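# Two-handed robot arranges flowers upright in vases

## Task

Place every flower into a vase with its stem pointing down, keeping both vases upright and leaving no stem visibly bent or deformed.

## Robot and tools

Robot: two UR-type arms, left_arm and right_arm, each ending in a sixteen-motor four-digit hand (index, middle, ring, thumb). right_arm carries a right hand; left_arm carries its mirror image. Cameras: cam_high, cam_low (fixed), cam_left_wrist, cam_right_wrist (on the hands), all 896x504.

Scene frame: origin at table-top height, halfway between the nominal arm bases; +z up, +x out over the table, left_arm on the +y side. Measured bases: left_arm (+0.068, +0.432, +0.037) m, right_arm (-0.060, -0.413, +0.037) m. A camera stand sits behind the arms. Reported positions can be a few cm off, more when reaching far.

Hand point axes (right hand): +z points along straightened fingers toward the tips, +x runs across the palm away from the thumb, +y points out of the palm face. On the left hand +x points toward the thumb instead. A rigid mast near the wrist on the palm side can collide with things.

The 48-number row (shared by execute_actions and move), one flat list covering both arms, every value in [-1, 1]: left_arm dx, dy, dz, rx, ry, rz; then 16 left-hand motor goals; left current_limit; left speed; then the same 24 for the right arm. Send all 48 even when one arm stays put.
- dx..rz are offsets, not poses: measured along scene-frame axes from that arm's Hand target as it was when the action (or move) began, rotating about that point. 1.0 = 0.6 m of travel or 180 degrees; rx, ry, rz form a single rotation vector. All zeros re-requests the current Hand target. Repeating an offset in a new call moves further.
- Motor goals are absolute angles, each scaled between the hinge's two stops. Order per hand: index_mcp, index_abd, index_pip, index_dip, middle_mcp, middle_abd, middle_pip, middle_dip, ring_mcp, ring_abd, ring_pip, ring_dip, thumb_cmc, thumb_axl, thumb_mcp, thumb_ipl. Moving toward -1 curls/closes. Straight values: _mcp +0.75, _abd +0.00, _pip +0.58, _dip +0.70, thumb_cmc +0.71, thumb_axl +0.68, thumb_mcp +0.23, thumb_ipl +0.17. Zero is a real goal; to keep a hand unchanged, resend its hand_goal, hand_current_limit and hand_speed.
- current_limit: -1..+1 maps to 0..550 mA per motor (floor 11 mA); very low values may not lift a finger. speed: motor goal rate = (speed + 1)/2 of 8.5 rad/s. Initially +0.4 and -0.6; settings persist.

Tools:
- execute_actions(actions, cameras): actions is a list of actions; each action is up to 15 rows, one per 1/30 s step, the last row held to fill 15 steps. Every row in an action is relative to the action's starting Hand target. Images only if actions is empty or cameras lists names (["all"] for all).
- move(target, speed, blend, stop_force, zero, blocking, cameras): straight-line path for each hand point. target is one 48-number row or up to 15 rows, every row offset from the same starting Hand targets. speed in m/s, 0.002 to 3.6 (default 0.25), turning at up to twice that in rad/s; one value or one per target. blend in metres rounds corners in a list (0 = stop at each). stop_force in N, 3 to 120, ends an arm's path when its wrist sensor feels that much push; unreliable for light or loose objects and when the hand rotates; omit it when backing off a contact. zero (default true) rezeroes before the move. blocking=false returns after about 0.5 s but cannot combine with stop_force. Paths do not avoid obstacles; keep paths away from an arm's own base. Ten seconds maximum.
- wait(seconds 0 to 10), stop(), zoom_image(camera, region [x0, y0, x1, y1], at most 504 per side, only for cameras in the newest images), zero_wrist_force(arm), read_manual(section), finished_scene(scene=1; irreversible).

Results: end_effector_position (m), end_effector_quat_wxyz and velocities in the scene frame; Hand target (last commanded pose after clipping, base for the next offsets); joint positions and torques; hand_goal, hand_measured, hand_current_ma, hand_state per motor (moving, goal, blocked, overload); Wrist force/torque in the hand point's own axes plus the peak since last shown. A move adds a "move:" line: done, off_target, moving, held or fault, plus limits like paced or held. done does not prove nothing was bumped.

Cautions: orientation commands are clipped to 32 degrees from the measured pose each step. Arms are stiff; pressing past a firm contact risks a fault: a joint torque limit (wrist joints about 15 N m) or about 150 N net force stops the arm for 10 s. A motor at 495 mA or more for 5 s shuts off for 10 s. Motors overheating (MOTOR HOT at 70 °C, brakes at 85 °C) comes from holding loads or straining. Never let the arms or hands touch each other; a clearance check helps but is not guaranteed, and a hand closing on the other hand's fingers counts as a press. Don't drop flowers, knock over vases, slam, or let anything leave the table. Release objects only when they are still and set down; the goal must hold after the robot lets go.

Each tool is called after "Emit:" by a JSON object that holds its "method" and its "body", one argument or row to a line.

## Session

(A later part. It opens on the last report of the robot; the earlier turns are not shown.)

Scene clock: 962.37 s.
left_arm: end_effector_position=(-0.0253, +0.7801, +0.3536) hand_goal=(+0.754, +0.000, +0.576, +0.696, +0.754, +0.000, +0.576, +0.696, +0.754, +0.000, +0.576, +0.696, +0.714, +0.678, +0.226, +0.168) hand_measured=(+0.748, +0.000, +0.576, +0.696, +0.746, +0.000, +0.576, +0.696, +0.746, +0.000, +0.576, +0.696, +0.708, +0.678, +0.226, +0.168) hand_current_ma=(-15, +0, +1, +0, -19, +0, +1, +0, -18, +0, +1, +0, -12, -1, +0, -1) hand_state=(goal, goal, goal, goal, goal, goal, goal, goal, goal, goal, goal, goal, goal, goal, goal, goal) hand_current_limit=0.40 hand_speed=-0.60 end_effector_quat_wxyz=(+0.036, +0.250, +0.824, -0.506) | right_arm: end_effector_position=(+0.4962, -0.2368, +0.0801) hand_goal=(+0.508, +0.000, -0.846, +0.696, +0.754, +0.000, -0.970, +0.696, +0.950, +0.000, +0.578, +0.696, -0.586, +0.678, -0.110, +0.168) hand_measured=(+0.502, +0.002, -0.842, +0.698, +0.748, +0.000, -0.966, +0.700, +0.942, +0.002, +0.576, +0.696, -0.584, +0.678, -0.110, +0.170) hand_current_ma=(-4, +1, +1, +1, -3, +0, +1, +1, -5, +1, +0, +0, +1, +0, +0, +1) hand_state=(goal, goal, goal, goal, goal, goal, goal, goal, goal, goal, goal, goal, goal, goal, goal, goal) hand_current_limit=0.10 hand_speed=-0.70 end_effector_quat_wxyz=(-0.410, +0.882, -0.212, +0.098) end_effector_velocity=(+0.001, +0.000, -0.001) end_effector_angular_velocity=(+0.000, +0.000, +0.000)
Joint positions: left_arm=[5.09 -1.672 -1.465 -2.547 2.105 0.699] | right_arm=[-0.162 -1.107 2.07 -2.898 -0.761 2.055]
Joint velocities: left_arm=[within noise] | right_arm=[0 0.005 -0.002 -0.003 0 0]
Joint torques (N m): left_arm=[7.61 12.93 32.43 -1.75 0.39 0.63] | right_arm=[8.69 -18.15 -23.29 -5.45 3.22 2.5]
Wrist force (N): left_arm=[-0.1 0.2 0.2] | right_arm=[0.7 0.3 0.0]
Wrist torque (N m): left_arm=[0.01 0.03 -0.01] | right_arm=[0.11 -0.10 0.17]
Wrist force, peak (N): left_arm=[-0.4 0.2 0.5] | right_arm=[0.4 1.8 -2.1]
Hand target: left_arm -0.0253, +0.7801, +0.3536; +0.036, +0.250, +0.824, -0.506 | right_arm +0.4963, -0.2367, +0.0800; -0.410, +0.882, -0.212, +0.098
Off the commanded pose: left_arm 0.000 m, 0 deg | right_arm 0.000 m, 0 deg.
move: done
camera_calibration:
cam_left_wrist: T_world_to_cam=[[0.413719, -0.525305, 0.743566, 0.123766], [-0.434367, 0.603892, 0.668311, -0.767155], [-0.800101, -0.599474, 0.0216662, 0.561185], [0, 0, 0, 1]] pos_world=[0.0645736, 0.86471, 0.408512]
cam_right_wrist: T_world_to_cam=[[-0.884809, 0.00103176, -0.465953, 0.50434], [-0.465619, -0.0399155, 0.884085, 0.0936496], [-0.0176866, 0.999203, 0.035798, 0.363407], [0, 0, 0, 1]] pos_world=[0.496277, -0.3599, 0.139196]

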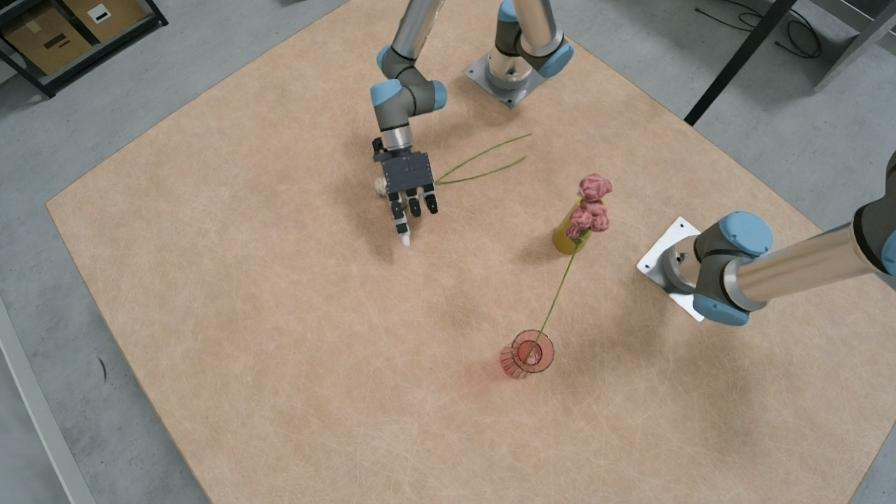

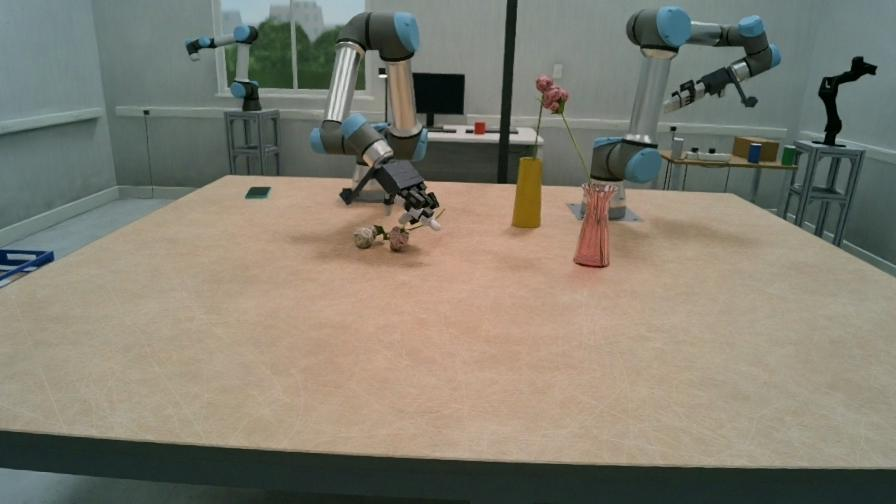

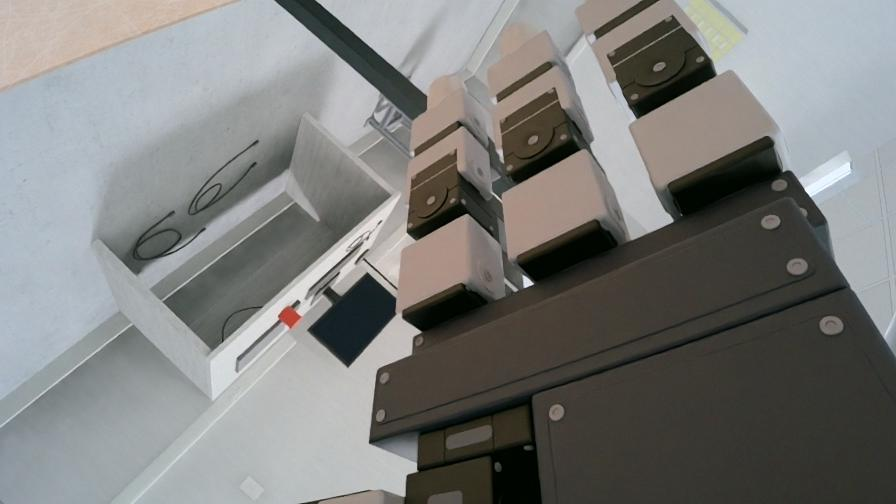

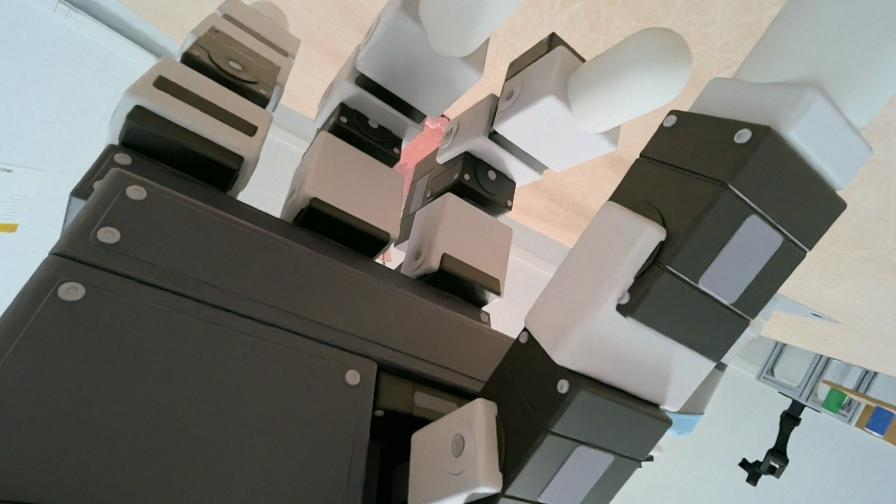

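Emit:
{"method": "move", "body": {
  "target": [0,0,0,0,0,0,0.754,0,0.576,0.696,0.754,0,0.576,0.696,0.754,0,0.576,0.696,0.714,0.678,0.226,0.168,0.4,-0.6,0,0,-0.075,0,0,0,0.507,0,-0.847,0.696,0.753,0,-0.971,0.696,0.95,0,0.577,0.696,-0.586,0.677,-0.11,0.168,0.1,-0.7],
  "speed": 0.1,
  "stop_force": 8,
  "cameras": ["cam_right_wrist","cam_low"]
}}

Emit:
{"method": "zoom_image", "body": {
  "camera": "cam_low",
  "region": [340, 150, 480, 260]
}}

Emit:
{"method": "zoom_image", "body": {
  "camera": "cam_right_wrist",
  "region": [500, 0, 896, 220]
}}

Scene clock: 968.20 s.
left_arm: end_effector_position=(-0.0253, +0.7801, +0.3536) hand_goal=(+0.754, +0.000, +0.576, +0.696, +0.754, +0.000, +0.576, +0.696, +0.754, +0.000, +0.576, +0.696, +0.714, +0.678, +0.226, +0.168) hand_measured=(+0.748, +0.000, +0.576, +0.696, +0.746, +0.000, +0.576, +0.696, +0.746, +0.000, +0.576, +0.696, +0.708, +0.678, +0.226, +0.168) hand_current_ma=(-15, +0, +1, +0, -19, +0, +1, +0, -18, +0, +1, +0, -12, -1, +0, -1) hand_state=(goal, goal, goal, goal, goal, goal, goal, goal, goal, goal, goal, goal, goal, goal, goal, goal) hand_current_limit=0.40 hand_speed=-0.60 end_effector_quat_wxyz=(+0.036, +0.250, +0.824, -0.506) | right_arm: end_effector_position=(+0.4958, -0.2367, +0.0608) hand_goal=(+0.508, +0.000, -0.846, +0.696, +0.754, +0.000, -0.970, +0.696, +0.950, +0.000, +0.578, +0.696, -0.586, +0.678, -0.110, +0.168) hand_measured=(+0.502, +0.002, -0.842, +0.698, +0.746, -0.002, -0.972, +0.692, +0.940, +0.002, +0.576, +0.696, -0.584, +0.678, -0.110, +0.170) hand_current_ma=(-3, +1, +1, +1, -4, -1, -1, -2, -8, +0, +0, +0, +0, +0, +0, +1) hand_state=(goal, goal, goal, goal, goal, goal, goal, goal, goal, goal, goal, goal, goal, goal, goal, goal) hand_current_limit=0.10 hand_speed=-0.70 end_effector_quat_wxyz=(-0.410, +0.882, -0.212, +0.098)
Joint positions: left_arm=[5.09 -1.672 -1.465 -2.547 2.105 0.699] | right_arm=[-0.162 -1.064 2.077 -2.946 -0.76 2.054]
Joint torques (N m): left_arm=[7.45 12.98 32.51 -1.62 0.63 0.6] | right_arm=[8.56 -47.47 -25.06 -0.13 0.88 1.79]
Wrist force (N): left_arm=[-0.1 0.2 0.3] | right_arm=[0.7 0.5 -0.1]
Wrist torque (N m): left_arm=[0.00 0.02 -0.01] | right_arm=[0.12 -0.09 0.17]
Wrist force, peak (N): left_arm=[-0.3 -0.2 0.5] | right_arm=[-0.5 -9.2 -5.7]
Hand target: left_arm -0.0253, +0.7801, +0.3536; +0.036, +0.250, +0.824, -0.506 | right_arm +0.4958, -0.2367, +0.0608; -0.410, +0.882, -0.212, +0.098 (not the last commanded pose)
Off the commanded pose: left_arm 0.000 m, 0 deg | right_arm 0.026 m, 0 deg.
move: contact (right_arm)
camera_calibration:
cam_right_wrist: T_world_to_cam=[[-0.885111, 0.000300861, -0.465381, 0.494899], [-0.465013, -0.0402953, 0.884386, 0.110101], [-0.0184866, 0.999188, 0.0358057, 0.364386], [0, 0, 0, 1]] pos_world=[0.495975, -0.359802, 0.119898]
Images, in order (width x height): cam_low 896x504, cam_right_wrist 896x504.

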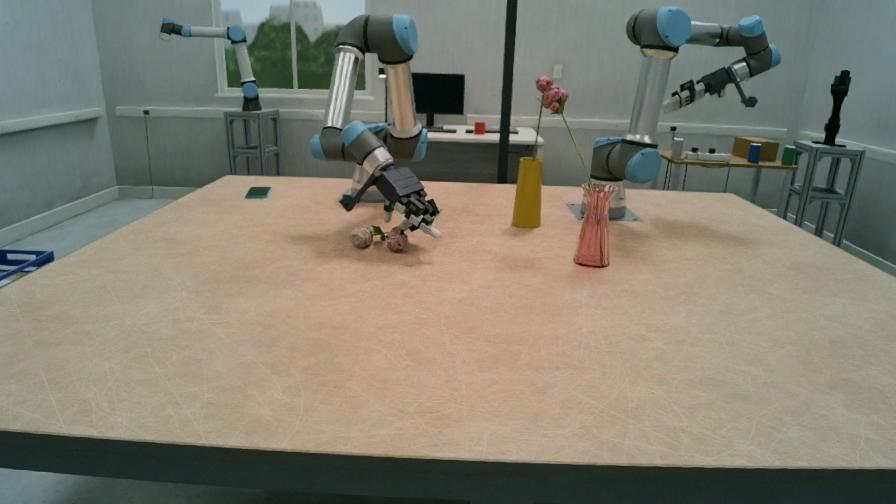

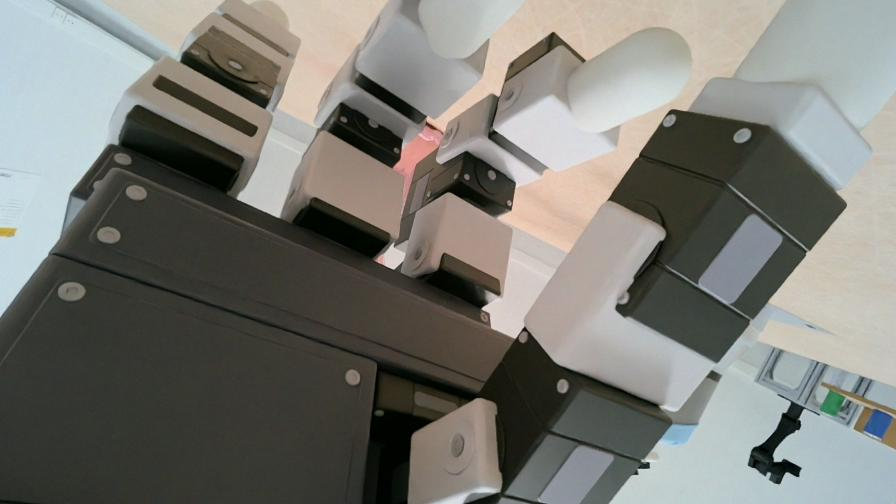

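Scaled by 3.600 from the camera's 896x504 image, which has a finer 1280x720 frame.

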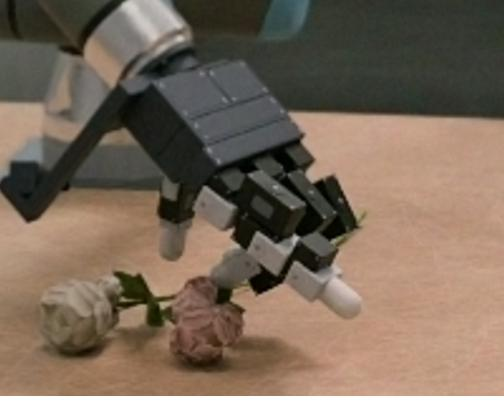

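Scaled by 1.273 from the camera's 896x504 image, which has a finer 1280x720 frame.

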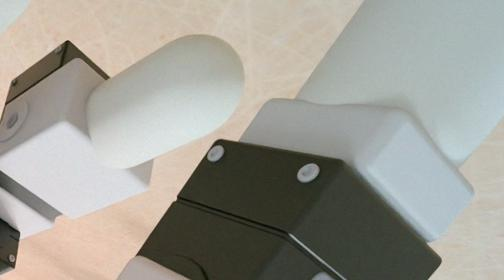

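Emit:
{"method": "move", "body": {
  "target": [0,0,0,0,0,0,0.754,0,0.576,0.696,0.754,0,0.576,0.696,0.754,0,0.576,0.696,0.714,0.678,0.226,0.168,0.4,-0.6,0,0,0.06,0,0,0,0.507,0,-0.847,0.696,0.753,0,-0.971,0.696,0.95,0,0.577,0.696,-0.586,0.677,-0.11,0.168,0.1,-0.7],
  "speed": 0.1,
  "cameras": []
}}

Emit:
{"method": "move", "body": {
  "target": [0,0,0,0,0,0,0.754,0,0.576,0.696,0.754,0,0.576,0.696,0.754,0,0.576,0.696,0.714,0.678,0.226,0.168,0.4,-0.6,0,0,0,0,0,0,0.507,0,-0.847,0.696,0.95,0,0.577,0.696,0.95,0,0.577,0.696,-0.586,0.677,-0.11,0.168,0.3,-0.7],
  "speed": 0.1,
  "cameras": ["all"]
}}

Emit:
{"method": "zoom_image", "body": {
  "camera": "cam_low",
  "region": [340, 150, 480, 260]
}}

Emit:
{"method": "zoom_image", "body": {
  "camera": "cam_high",
  "region": [360, 120, 500, 260]
}}

Scene clock: 1007.93 s.
left_arm: end_effector_position=(-0.0253, +0.7801, +0.3536) hand_goal=(+0.754, +0.000, +0.576, +0.696, +0.754, +0.000, +0.576, +0.696, +0.754, +0.000, +0.576, +0.696, +0.714, +0.678, +0.226, +0.168) hand_measured=(+0.748, +0.000, +0.576, +0.696, +0.746, +0.000, +0.576, +0.696, +0.746, +0.000, +0.576, +0.696, +0.708, +0.678, +0.226, +0.168) hand_current_ma=(-15, +0, +1, +0, -19, +0, +1, +0, -18, +0, +1, +0, -12, -1, +0, -1) hand_state=(goal, goal, goal, goal, goal, goal, goal, goal, goal, goal, goal, goal, goal, goal, goal, goal) hand_current_limit=0.40 hand_speed=-0.60 end_effector_quat_wxyz=(+0.036, +0.250, +0.824, -0.506) | right_arm: end_effector_position=(+0.4958, -0.2367, +0.0966) hand_goal=(+0.508, +0.000, -0.846, +0.696, +0.754, +0.000, -0.970, +0.696, +0.950, +0.000, +0.578, +0.696, -0.586, +0.678, -0.110, +0.168) hand_measured=(+0.502, +0.002, -0.842, +0.698, +0.746, -0.002, -0.970, +0.694, +0.940, +0.002, +0.576, +0.696, -0.584, +0.678, -0.110, +0.170) hand_current_ma=(-3, +1, +1, +1, -4, -1, +0, -1, -8, +0, +0, +0, +0, +0, +0, +1) hand_state=(goal, goal, goal, goal, goal, goal, goal, goal, goal, goal, goal, goal, goal, goal, goal, goal) hand_current_limit=0.10 hand_speed=-0.70 end_effector_quat_wxyz=(-0.410, +0.882, -0.212, +0.098)
Joint positions: left_arm=[5.09 -1.672 -1.465 -2.547 2.105 0.699] | right_arm=[-0.162 -1.143 2.063 -2.853 -0.76 2.054]
Joint torques (N m): left_arm=[7.92 13.19 32.08 -1.76 0.84 0.62] | right_arm=[-9.84 -46.18 -25.37 -0.06 -0.33 -1.93]
Wrist force (N): left_arm=[0.2 0.1 0.0] | right_arm=[0.6 0.4 -0.1]
Wrist torque (N m): left_arm=[0.02 -0.02 0.02] | right_arm=[0.12 -0.08 0.16]
Wrist force, peak (N): left_arm=[-0.6 -0.2 0.0] | right_arm=[0.8 0.9 0.2]
Hand target: left_arm -0.0253, +0.7801, +0.3536; +0.036, +0.250, +0.824, -0.506 | right_arm +0.4958, -0.2367, +0.0968; -0.410, +0.882, -0.212, +0.098
Off the commanded pose: left_arm 0.000 m, 0 deg | right_arm 0.000 m, 0 deg.
move: done
No camera images: "cameras" was empty.

Scene clock: 1009.67 s.
left_arm: end_effector_position=(-0.0253, +0.7801, +0.3536) hand_goal=(+0.754, +0.000, +0.576, +0.696, +0.754, +0.000, +0.576, +0.696, +0.754, +0.000, +0.576, +0.696, +0.714, +0.678, +0.226, +0.168) hand_measured=(+0.748, +0.000, +0.576, +0.696, +0.746, +0.000, +0.576, +0.696, +0.746, +0.000, +0.576, +0.696, +0.708, +0.678, +0.226, +0.168) hand_current_ma=(-15, +0, +1, +0, -19, +0, +1, +0, -18, +0, +1, +0, -12, -1, +0, -1) hand_state=(goal, goal, goal, goal, goal, goal, goal, goal, goal, goal, goal, goal, goal, goal, goal, goal) hand_current_limit=0.40 hand_speed=-0.60 end_effector_quat_wxyz=(+0.036, +0.250, +0.824, -0.506) | right_arm: end_effector_position=(+0.4958, -0.2367, +0.0968) hand_goal=(+0.508, +0.000, -0.846, +0.696, +0.950, +0.000, +0.578, +0.696, +0.950, +0.000, +0.578, +0.696, -0.586, +0.678, -0.110, +0.168) hand_measured=(+0.502, +0.002, -0.842, +0.698, +0.936, -0.002, +0.570, +0.694, +0.940, +0.002, +0.576, +0.696, -0.584, +0.678, -0.110, +0.170) hand_current_ma=(-3, +1, +1, +1, -11, -1, -5, -1, -8, +0, +0, +0, +0, +0, +0, +1) hand_state=(goal, goal, goal, goal, goal, goal, goal, goal, goal, goal, goal, goal, goal, goal, goal, goal) hand_current_limit=0.30 hand_speed=-0.70 end_effector_quat_wxyz=(-0.410, +0.882, -0.212, +0.098)
Joint positions: left_arm=[5.09 -1.672 -1.465 -2.547 2.105 0.699] | right_arm=[-0.162 -1.144 2.063 -2.853 -0.76 2.054]
Joint torques (N m): left_arm=[7.77 13.35 32.32 -1.72 0.99 0.63] | right_arm=[-9.42 -45.48 -25.54 -0.14 0.57 -2.05]
Wrist force (N): left_arm=[0.1 0.0 0.2] | right_arm=[0.7 0.6 0.0]
Wrist torque (N m): left_arm=[-0.01 -0.01 0.02] | right_arm=[0.12 -0.08 0.16]
Wrist force, peak (N): left_arm=[-0.2 -0.2 0.5] | right_arm=[0.7 0.7 0.1]
Hand target: left_arm -0.0253, +0.7801, +0.3536; +0.036, +0.250, +0.824, -0.506 | right_arm +0.4958, -0.2367, +0.0968; -0.410, +0.882, -0.212, +0.098
Off the commanded pose: left_arm 0.000 m, 0 deg | right_arm 0.000 m, 0 deg.
move: done
camera_calibration:
cam_left_wrist: T_world_to_cam=[[0.413719, -0.525305, 0.743566, 0.123766], [-0.434367, 0.603892, 0.668311, -0.767155], [-0.800101, -0.599474, 0.0216662, 0.561185], [0, 0, 0, 1]] pos_world=[0.0645736, 0.86471, 0.408512]
cam_right_wrist: T_world_to_cam=[[-0.885069, 0.000303938, -0.465459, 0.511646], [-0.465092, -0.0402943, 0.884345, 0.0783088], [-0.0184865, 0.999188, 0.0358046, 0.363097], [0, 0, 0, 1]] pos_world=[0.495975, -0.359802, 0.155897]

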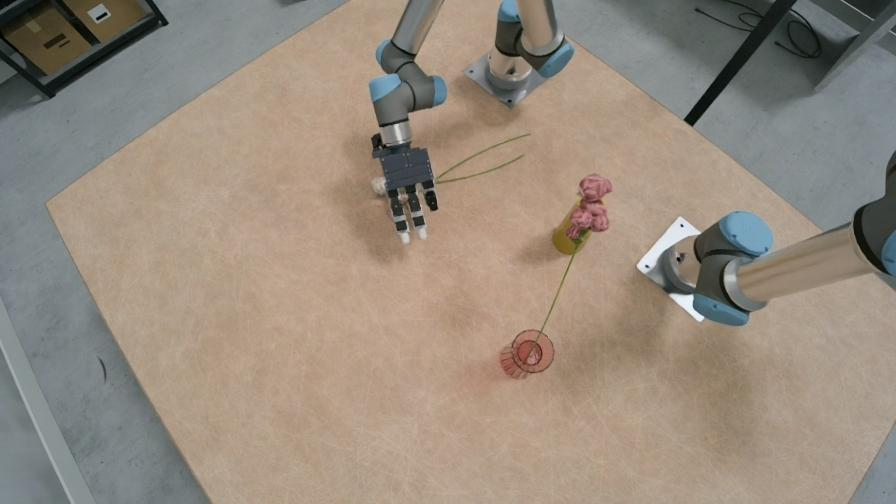

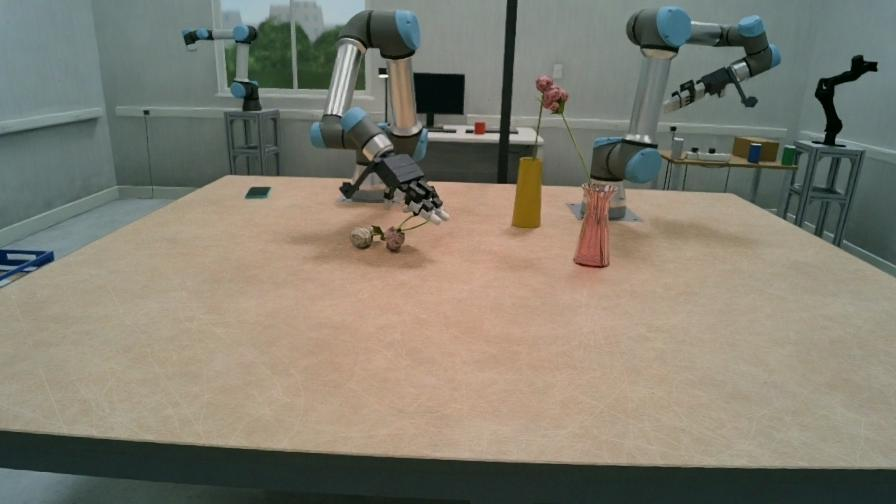

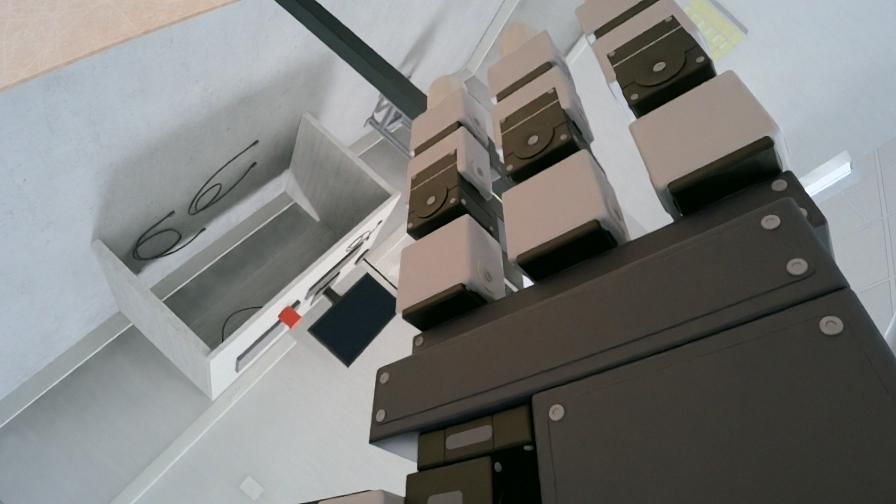

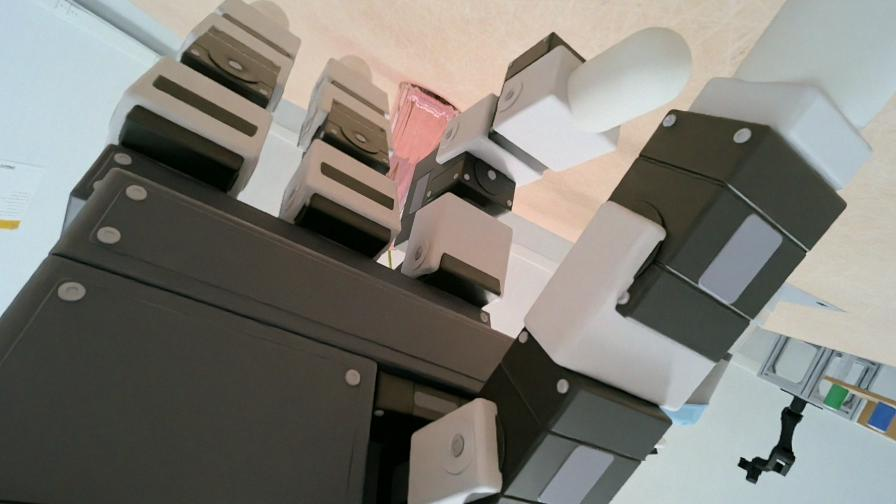

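Scaled by 3.600 from the camera's 896x504 image, which has a finer 1280x720 frame.

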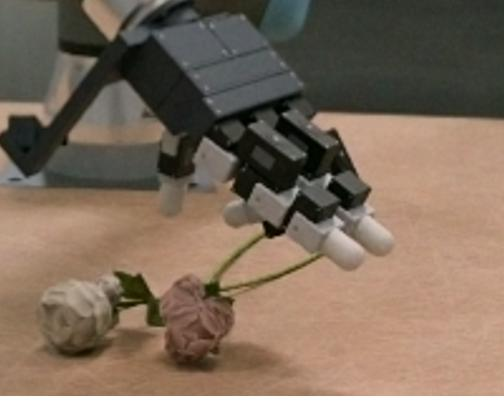

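Scaled by 3.600 from the camera's 896x504 image, which has a finer 1280x720 frame.

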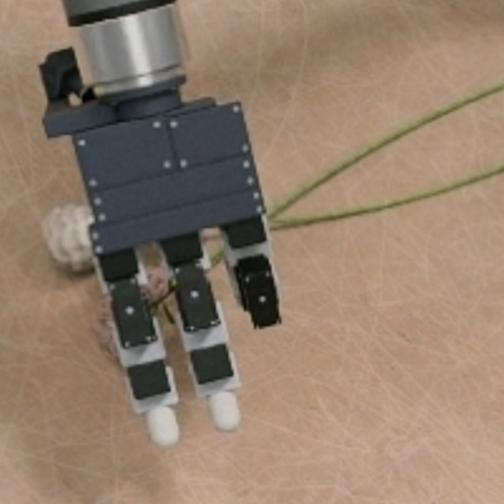

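Emit:
{"method": "move", "body": {
  "target": [0,0,0,0,0,0,0.754,0,0.576,0.696,0.754,0,0.576,0.696,0.754,0,0.576,0.696,0.714,0.678,0.226,0.168,0.4,-0.6,-0.05,-0.3,0.1,0,0,0,0.507,0,-0.847,0.696,0.95,0,0.577,0.696,0.95,0,0.577,0.696,-0.586,0.677,-0.11,0.168,0.1,-0.7],
  "speed": 0.3,
  "cameras": ["cam_high","cam_low"]
}}

Emit:
{"method": "zoom_image", "body": {
  "camera": "cam_low",
  "region": [340, 190, 480, 260]
}}

Emit:
{"method": "zoom_image", "body": {
  "camera": "cam_high",
  "region": [365, 150, 485, 230]
}}

Scene clock: 1021.70 s.
left_arm: end_effector_position=(-0.0253, +0.7801, +0.3536) hand_goal=(+0.754, +0.000, +0.576, +0.696, +0.754, +0.000, +0.576, +0.696, +0.754, +0.000, +0.576, +0.696, +0.714, +0.678, +0.226, +0.168) hand_measured=(+0.748, +0.000, +0.576, +0.696, +0.746, +0.000, +0.576, +0.696, +0.746, +0.000, +0.576, +0.696, +0.708, +0.678, +0.226, +0.168) hand_current_ma=(-15, +0, +1, +0, -19, +0, +1, +0, -18, +0, +1, +0, -12, -1, +0, -1) hand_state=(goal, goal, goal, goal, goal, goal, goal, goal, goal, goal, goal, goal, goal, goal, goal, goal) hand_current_limit=0.40 hand_speed=-0.60 end_effector_quat_wxyz=(+0.036, +0.250, +0.824, -0.506) | right_arm: end_effector_position=(+0.4658, -0.4167, +0.1569) hand_goal=(+0.508, +0.000, -0.846, +0.696, +0.950, +0.000, +0.578, +0.696, +0.950, +0.000, +0.578, +0.696, -0.586, +0.678, -0.110, +0.168) hand_measured=(+0.502, +0.002, -0.842, +0.698, +0.936, -0.002, +0.570, +0.694, +0.940, +0.002, +0.576, +0.696, -0.584, +0.678, -0.110, +0.170) hand_current_ma=(-3, +1, +1, +1, -11, -1, -5, -1, -8, +0, +0, +0, +0, +0, +0, +1) hand_state=(goal, goal, goal, goal, goal, goal, goal, goal, goal, goal, goal, goal, goal, goal, goal, goal) hand_current_limit=0.10 hand_speed=-0.70 end_effector_quat_wxyz=(-0.410, +0.882, -0.212, +0.098)
Joint positions: left_arm=[5.09 -1.672 -1.465 -2.547 2.105 0.699] | right_arm=[-0.526 -1.381 2.048 -2.192 -0.701 1.512]
Joint torques (N m): left_arm=[8.07 13.5 32 -1.61 1.32 0.56] | right_arm=[-8.23 -10.34 -31.12 0.21 -0.52 -2.61]
Wrist force (N): left_arm=[0.0 0.2 0.4] | right_arm=[0.2 0.5 0.1]
Wrist torque (N m): left_arm=[-0.01 0.01 -0.01] | right_arm=[0.11 -0.01 0.13]
Wrist force, peak (N): left_arm=[-0.2 0.1 0.7] | right_arm=[0.8 0.5 -1.2]
Hand target: left_arm -0.0253, +0.7801, +0.3536; +0.036, +0.250, +0.824, -0.506 | right_arm +0.4658, -0.4167, +0.1568; -0.410, +0.882, -0.212, +0.098
Off the commanded pose: left_arm 0.000 m, 0 deg | right_arm 0.000 m, 0 deg.
move: done
Images, in order (width x height): cam_high 896x504, cam_low 896x504.

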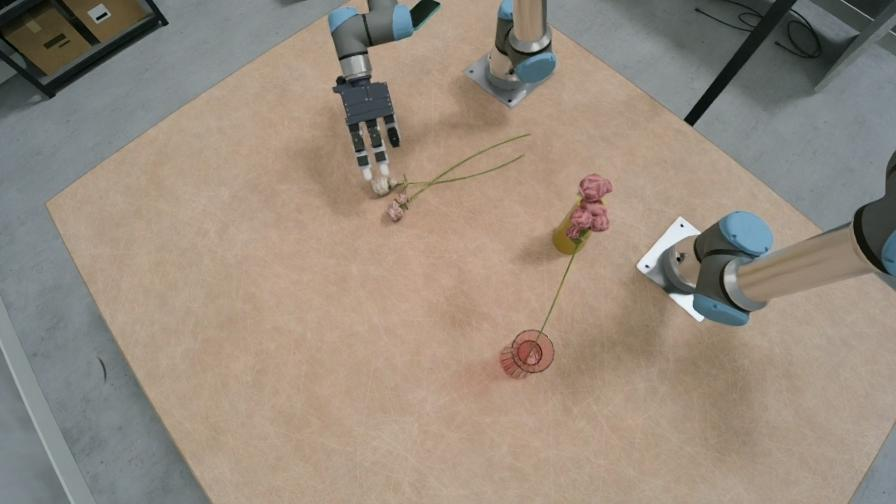

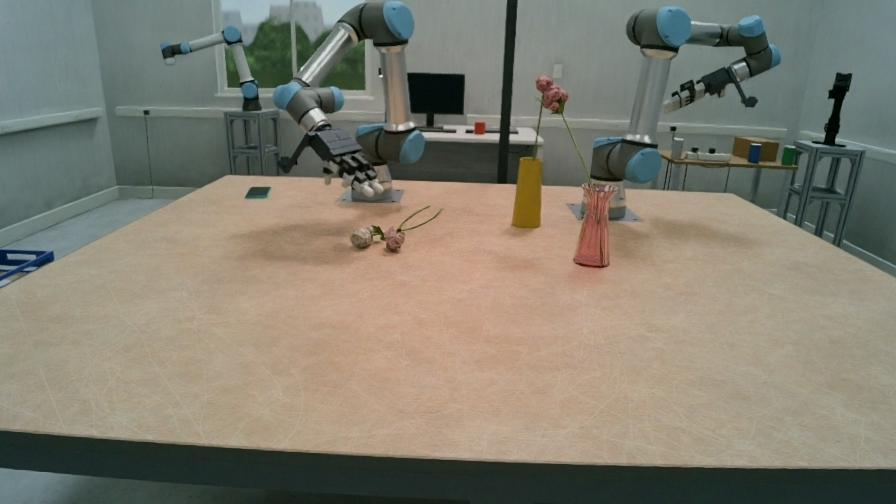

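Scaled by 3.600 from the camera's 896x504 image, which has a finer 1280x720 frame.

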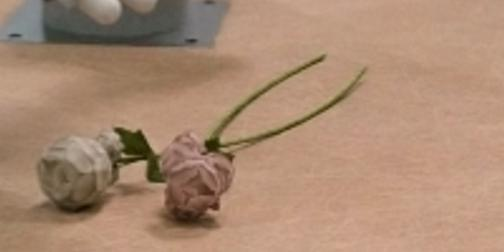

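Scaled by 4.200 from the camera's 896x504 image, which has a finer 1280x720 frame.

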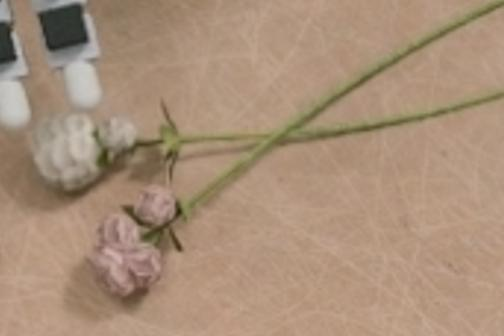

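Emit:
{"method": "move", "body": {
  "target": [
    [0,0,0,0,0,0,0.754,0,0.576,0.696,0.754,0,0.576,0.696,0.754,0,0.576,0.696,0.714,0.678,0.226,0.168,0.4,-0.6,0.051,0.2823,-0.06,0,0,0,0.507,0,-0.847,0.696,0.95,0,0.577,0.696,0.95,0,0.577,0.696,-0.586,0.677,-0.11,0.168,0.1,-0.7],
    [0,0,0,0,0,0,0.754,0,0.576,0.696,0.754,0,0.576,0.696,0.754,0,0.576,0.696,0.714,0.678,0.226,0.168,0.4,-0.6,0.051,0.2823,-0.2047,0,0,0,0.507,0,-0.847,0.696,0.95,0,0.577,0.696,0.95,0,0.577,0.696,-0.586,0.677,-0.11,0.168,0.1,-0.7]
  ],
  "speed": [0.25,0.08],
  "stop_force": 8,
  "cameras": ["cam_right_wrist","cam_low"]
}}

Emit:
{"method": "zoom_image", "body": {
  "camera": "cam_low",
  "region": [340, 150, 480, 260]
}}

Scene clock: 1048.90 s.
left_arm: end_effector_position=(-0.0253, +0.7801, +0.3536) hand_goal=(+0.754, +0.000, +0.576, +0.696, +0.754, +0.000, +0.576, +0.696, +0.754, +0.000, +0.576, +0.696, +0.714, +0.678, +0.226, +0.168) hand_measured=(+0.748, +0.000, +0.576, +0.696, +0.746, +0.000, +0.576, +0.696, +0.746, +0.000, +0.576, +0.696, +0.708, +0.678, +0.226, +0.168) hand_current_ma=(-15, +0, +1, +0, -19, +0, +1, +0, -18, +0, +1, +0, -12, -1, +0, -1) hand_state=(goal, goal, goal, goal, goal, goal, goal, goal, goal, goal, goal, goal, goal, goal, goal, goal) hand_current_limit=0.40 hand_speed=-0.60 end_effector_quat_wxyz=(+0.036, +0.250, +0.824, -0.506) | right_arm: end_effector_position=(+0.4964, -0.2473, +0.0340) hand_goal=(+0.508, +0.000, -0.846, +0.696, +0.950, +0.000, +0.578, +0.696, +0.950, +0.000, +0.578, +0.696, -0.586, +0.678, -0.110, +0.168) hand_measured=(+0.502, +0.002, -0.842, +0.698, +0.936, -0.002, +0.570, +0.694, +0.940, +0.002, +0.576, +0.696, -0.586, +0.678, -0.110, +0.170) hand_current_ma=(-3, +1, +1, +1, -11, -1, -5, -1, -8, +0, +0, +0, +0, +0, +0, +1) hand_state=(goal, goal, goal, goal, goal, goal, goal, goal, goal, goal, goal, goal, goal, goal, goal, goal) hand_current_limit=0.10 hand_speed=-0.70 end_effector_quat_wxyz=(-0.410, +0.882, -0.212, +0.098)
Joint positions: left_arm=[5.09 -1.672 -1.465 -2.547 2.105 0.699] | right_arm=[-0.182 -1.008 2.085 -2.99 -0.753 2.026]
Joint torques (N m): left_arm=[7.56 13.49 31.81 -1.71 1.72 0.59] | right_arm=[7.77 -21.76 -23.91 -5.14 -0.65 2.41]
Wrist force (N): left_arm=[-0.1 0.0 0.1] | right_arm=[0.7 0.2 -0.2]
Wrist torque (N m): left_arm=[-0.01 0.02 0.00] | right_arm=[0.06 -0.11 0.12]
Wrist force, peak (N): left_arm=[-0.4 0.2 0.5] | right_arm=[0.6 1.1 -0.8]
Hand target: left_arm -0.0253, +0.7801, +0.3536; +0.036, +0.250, +0.824, -0.506 | right_arm +0.4964, -0.2473, +0.0340; -0.410, +0.882, -0.212, +0.098
Off the commanded pose: left_arm 0.000 m, 0 deg | right_arm 0.000 m, 0 deg.
move: done
camera_calibration:
cam_right_wrist: T_world_to_cam=[[-0.885069, 0.000303938, -0.465459, 0.482949], [-0.465092, -0.0402943, 0.884345, 0.133698], [-0.0184865, 0.999188, 0.0358046, 0.375948], [0, 0, 0, 1]] pos_world=[0.496575, -0.370402, 0.0930974]
Images, in order (width x height): cam_low 896x504, cam_right_wrist 896x504.

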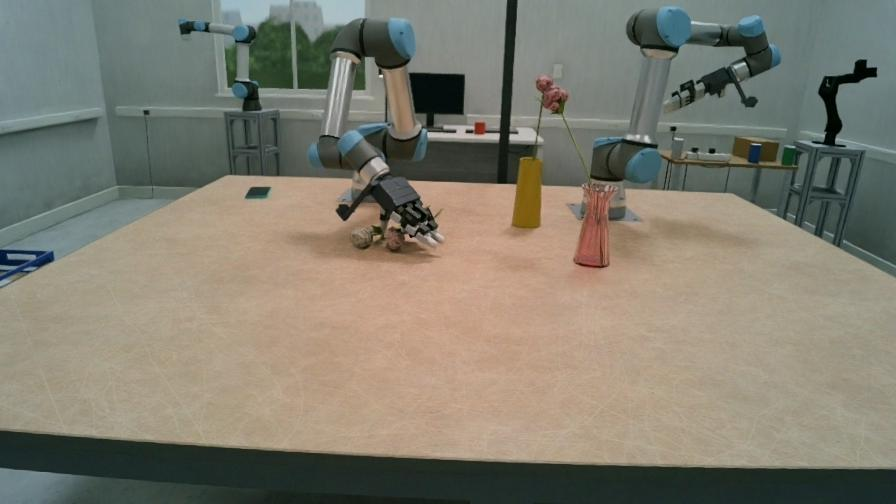

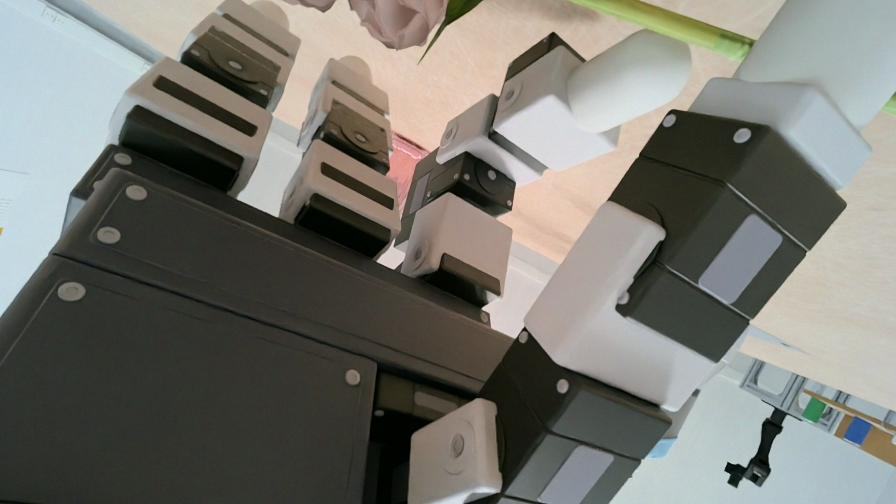

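Scaled by 3.600 from the camera's 896x504 image, which has a finer 1280x720 frame.

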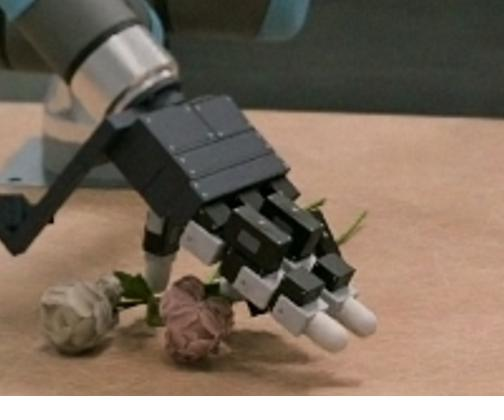

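Emit:
{"method": "zoom_image", "body": {
  "camera": "cam_right_wrist",
  "region": [500, 0, 896, 160]
}}

Scaled by 1.273 from the camera's 896x504 image, which has a finer 1280x720 frame.

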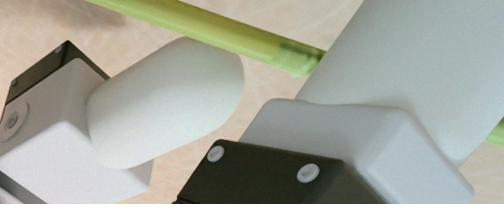

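Emit:
{"method": "move", "body": {
  "target": [0,0,0,0,0,0,0.754,0,0.576,0.696,0.754,0,0.576,0.696,0.754,0,0.576,0.696,0.714,0.678,0.226,0.168,0.4,-0.6,0,0,0.055,0,0,0,0.507,0,-0.847,0.696,0.95,0,0.577,0.696,0.95,0,0.577,0.696,-0.586,0.677,-0.11,0.168,0.1,-0.7],
  "speed": 0.1,
  "cameras": []
}}

Emit:
{"method": "move", "body": {
  "target": [
    [0,0,0,0,0,0,0.754,0,0.576,0.696,0.754,0,0.576,0.696,0.754,0,0.576,0.696,0.714,0.678,0.226,0.168,0.4,-0.6,0,0,0,0,0,0,0.507,0,-0.847,0.696,0.95,0,0.577,0.696,0.95,0,0.577,0.696,-0.586,0.677,-0.202,0.168,0.1,-0.7],
    [0,0,0,0,0,0,0.754,0,0.576,0.696,0.754,0,0.576,0.696,0.754,0,0.576,0.696,0.714,0.678,0.226,0.168,0.4,-0.6,0,0,-0.0583,0,0,0,0.507,0,-0.847,0.696,0.95,0,0.577,0.696,0.95,0,0.577,0.696,-0.586,0.677,-0.202,0.168,0.1,-0.7]
  ],
  "speed": 0.08,
  "cameras": ["cam_right_wrist","cam_low"]
}}

Emit:
{"method": "zoom_image", "body": {
  "camera": "cam_right_wrist",
  "region": [500, 0, 896, 160]
}}

Emit:
{"method": "zoom_image", "body": {
  "camera": "cam_low",
  "region": [340, 150, 480, 260]
}}

Scene clock: 1088.50 s.
left_arm: end_effector_position=(-0.0253, +0.7801, +0.3536) hand_goal=(+0.754, +0.000, +0.576, +0.696, +0.754, +0.000, +0.576, +0.696, +0.754, +0.000, +0.576, +0.696, +0.714, +0.678, +0.226, +0.168) hand_measured=(+0.748, +0.000, +0.576, +0.696, +0.746, +0.000, +0.576, +0.696, +0.746, +0.000, +0.576, +0.696, +0.708, +0.678, +0.226, +0.168) hand_current_ma=(-15, +0, +1, +0, -19, +0, +1, +0, -18, +0, +1, +0, -12, -1, +0, -1) hand_state=(goal, goal, goal, goal, goal, goal, goal, goal, goal, goal, goal, goal, goal, goal, goal, goal) hand_current_limit=0.40 hand_speed=-0.60 end_effector_quat_wxyz=(+0.036, +0.250, +0.824, -0.506) | right_arm: end_effector_position=(+0.4964, -0.2473, +0.0668) hand_goal=(+0.508, +0.000, -0.846, +0.696, +0.950, +0.000, +0.578, +0.696, +0.950, +0.000, +0.578, +0.696, -0.586, +0.678, -0.110, +0.168) hand_measured=(+0.502, +0.002, -0.842, +0.698, +0.936, -0.002, +0.570, +0.694, +0.940, +0.002, +0.576, +0.696, -0.586, +0.678, -0.110, +0.170) hand_current_ma=(-3, +1, +1, +1, -11, -1, -5, -1, -8, +0, +0, +0, +0, +0, +0, +1) hand_state=(goal, goal, goal, goal, goal, goal, goal, goal, goal, goal, goal, goal, goal, goal, goal, goal) hand_current_limit=0.10 hand_speed=-0.70 end_effector_quat_wxyz=(-0.410, +0.882, -0.212, +0.098)
Joint positions: left_arm=[5.09 -1.672 -1.465 -2.547 2.105 0.699] | right_arm=[-0.182 -1.084 2.078 -2.907 -0.753 2.026]
Joint torques (N m): left_arm=[7.45 13.7 31.93 -1.56 1.73 0.6] | right_arm=[-8.81 -44.93 -24.96 -0.23 1.94 -2.08]
Wrist force (N): left_arm=[0.1 0.3 -0.1] | right_arm=[0.7 0.5 0.0]
Wrist torque (N m): left_arm=[0.04 -0.01 0.00] | right_arm=[0.10 -0.09 0.11]
Wrist force, peak (N): left_arm=[0.0 0.3 0.6] | right_arm=[0.8 0.6 0.3]
Hand target: left_arm -0.0253, +0.7801, +0.3536; +0.036, +0.250, +0.824, -0.506 | right_arm +0.4964, -0.2473, +0.0670; -0.410, +0.882, -0.212, +0.098
Off the commanded pose: left_arm 0.000 m, 0 deg | right_arm 0.000 m, 0 deg.
move: done
No camera images: "cameras" was empty.

Scene clock: 1090.10 s.
left_arm: end_effector_position=(-0.0253, +0.7801, +0.3536) hand_goal=(+0.754, +0.000, +0.576, +0.696, +0.754, +0.000, +0.576, +0.696, +0.754, +0.000, +0.576, +0.696, +0.714, +0.678, +0.226, +0.168) hand_measured=(+0.748, +0.000, +0.576, +0.696, +0.746, +0.000, +0.576, +0.696, +0.746, +0.000, +0.576, +0.696, +0.708, +0.678, +0.226, +0.168) hand_current_ma=(-15, +0, +1, +0, -19, +0, +1, +0, -18, +0, +1, +0, -12, -1, +0, -1) hand_state=(goal, goal, goal, goal, goal, goal, goal, goal, goal, goal, goal, goal, goal, goal, goal, goal) hand_current_limit=0.40 hand_speed=-0.60 end_effector_quat_wxyz=(+0.036, +0.250, +0.824, -0.506) | right_arm: end_effector_position=(+0.4963, -0.2474, +0.0321) hand_goal=(+0.508, +0.000, -0.846, +0.696, +0.950, +0.000, +0.578, +0.696, +0.950, +0.000, +0.578, +0.696, -0.586, +0.678, -0.202, +0.168) hand_measured=(+0.502, +0.002, -0.842, +0.698, +0.936, -0.002, +0.570, +0.694, +0.940, +0.002, +0.576, +0.696, -0.596, +0.676, -0.198, +0.170) hand_current_ma=(-3, +1, +1, +1, -11, -1, -5, -1, -8, +0, +0, +0, -6, -1, +3, +1) hand_state=(goal, goal, goal, goal, goal, goal, goal, goal, goal, goal, goal, goal, goal, goal, goal, goal) hand_current_limit=0.10 hand_speed=-0.70 end_effector_quat_wxyz=(-0.410, +0.882, -0.212, +0.098)
Joint positions: left_arm=[5.09 -1.672 -1.465 -2.547 2.105 0.699] | right_arm=[-0.182 -1.003 2.085 -2.995 -0.753 2.026]
Joint torques (N m): left_arm=[7.66 13.66 31.54 -1.59 1.74 0.62] | right_arm=[8.92 -15.93 -20.77 -3.81 0.36 2.1]
Wrist force (N): left_arm=[0.1 0.1 0.2] | right_arm=[0.4 -8.5 -6.7]
Wrist torque (N m): left_arm=[-0.01 0.00 0.00] | right_arm=[-0.57 -0.16 0.19]
Wrist force, peak (N): left_arm=[0.2 0.2 0.5] | right_arm=[0.6 -9.2 -6.7]
Hand target: left_arm -0.0253, +0.7801, +0.3536; +0.036, +0.250, +0.824, -0.506 | right_arm +0.4964, -0.2473, +0.0320; -0.410, +0.882, -0.212, +0.098
Off the commanded pose: left_arm 0.000 m, 0 deg | right_arm 0.000 m, 0 deg.
move: done
camera_calibration:
cam_right_wrist: T_world_to_cam=[[-0.885111, 0.00034737, -0.46538, 0.482095], [-0.465013, -0.0403836, 0.884382, 0.135298], [-0.0184865, 0.999184, 0.0359055, 0.376106], [0, 0, 0, 1]] pos_world=[0.496575, -0.370502, 0.091198]
Images, in order (width x height): cam_low 896x504, cam_right_wrist 896x504.

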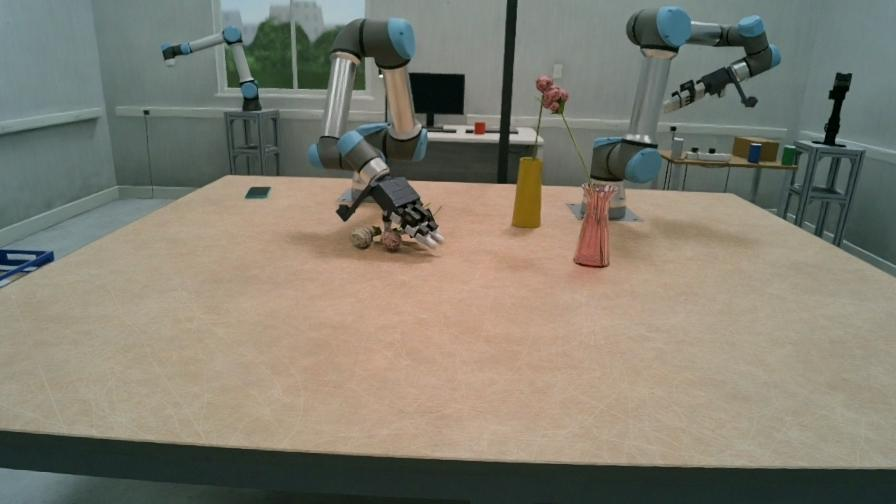

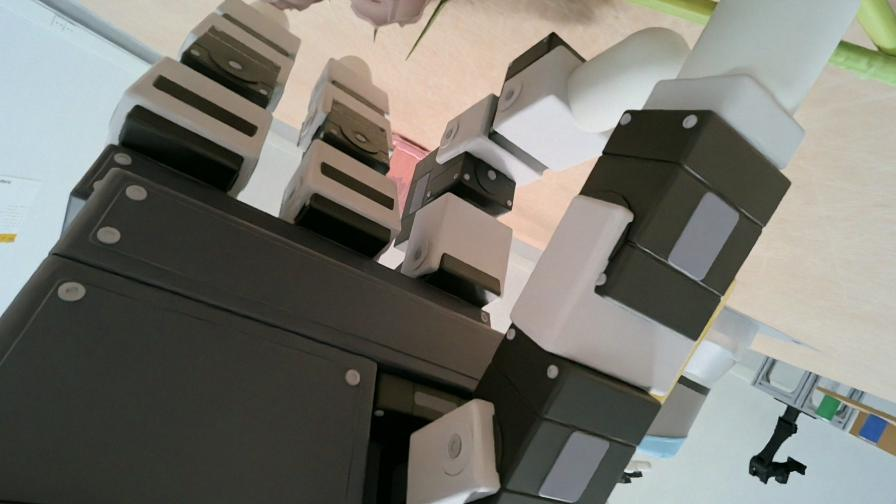

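Scaled by 1.273 from the camera's 896x504 image, which has a finer 1280x720 frame.

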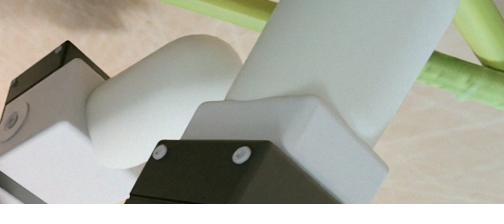

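Scaled by 3.600 from the camera's 896x504 image, which has a finer 1280x720 frame.

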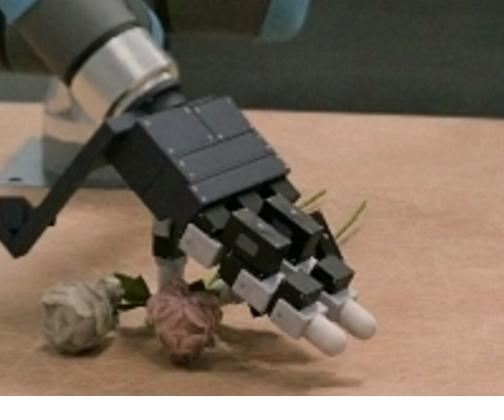

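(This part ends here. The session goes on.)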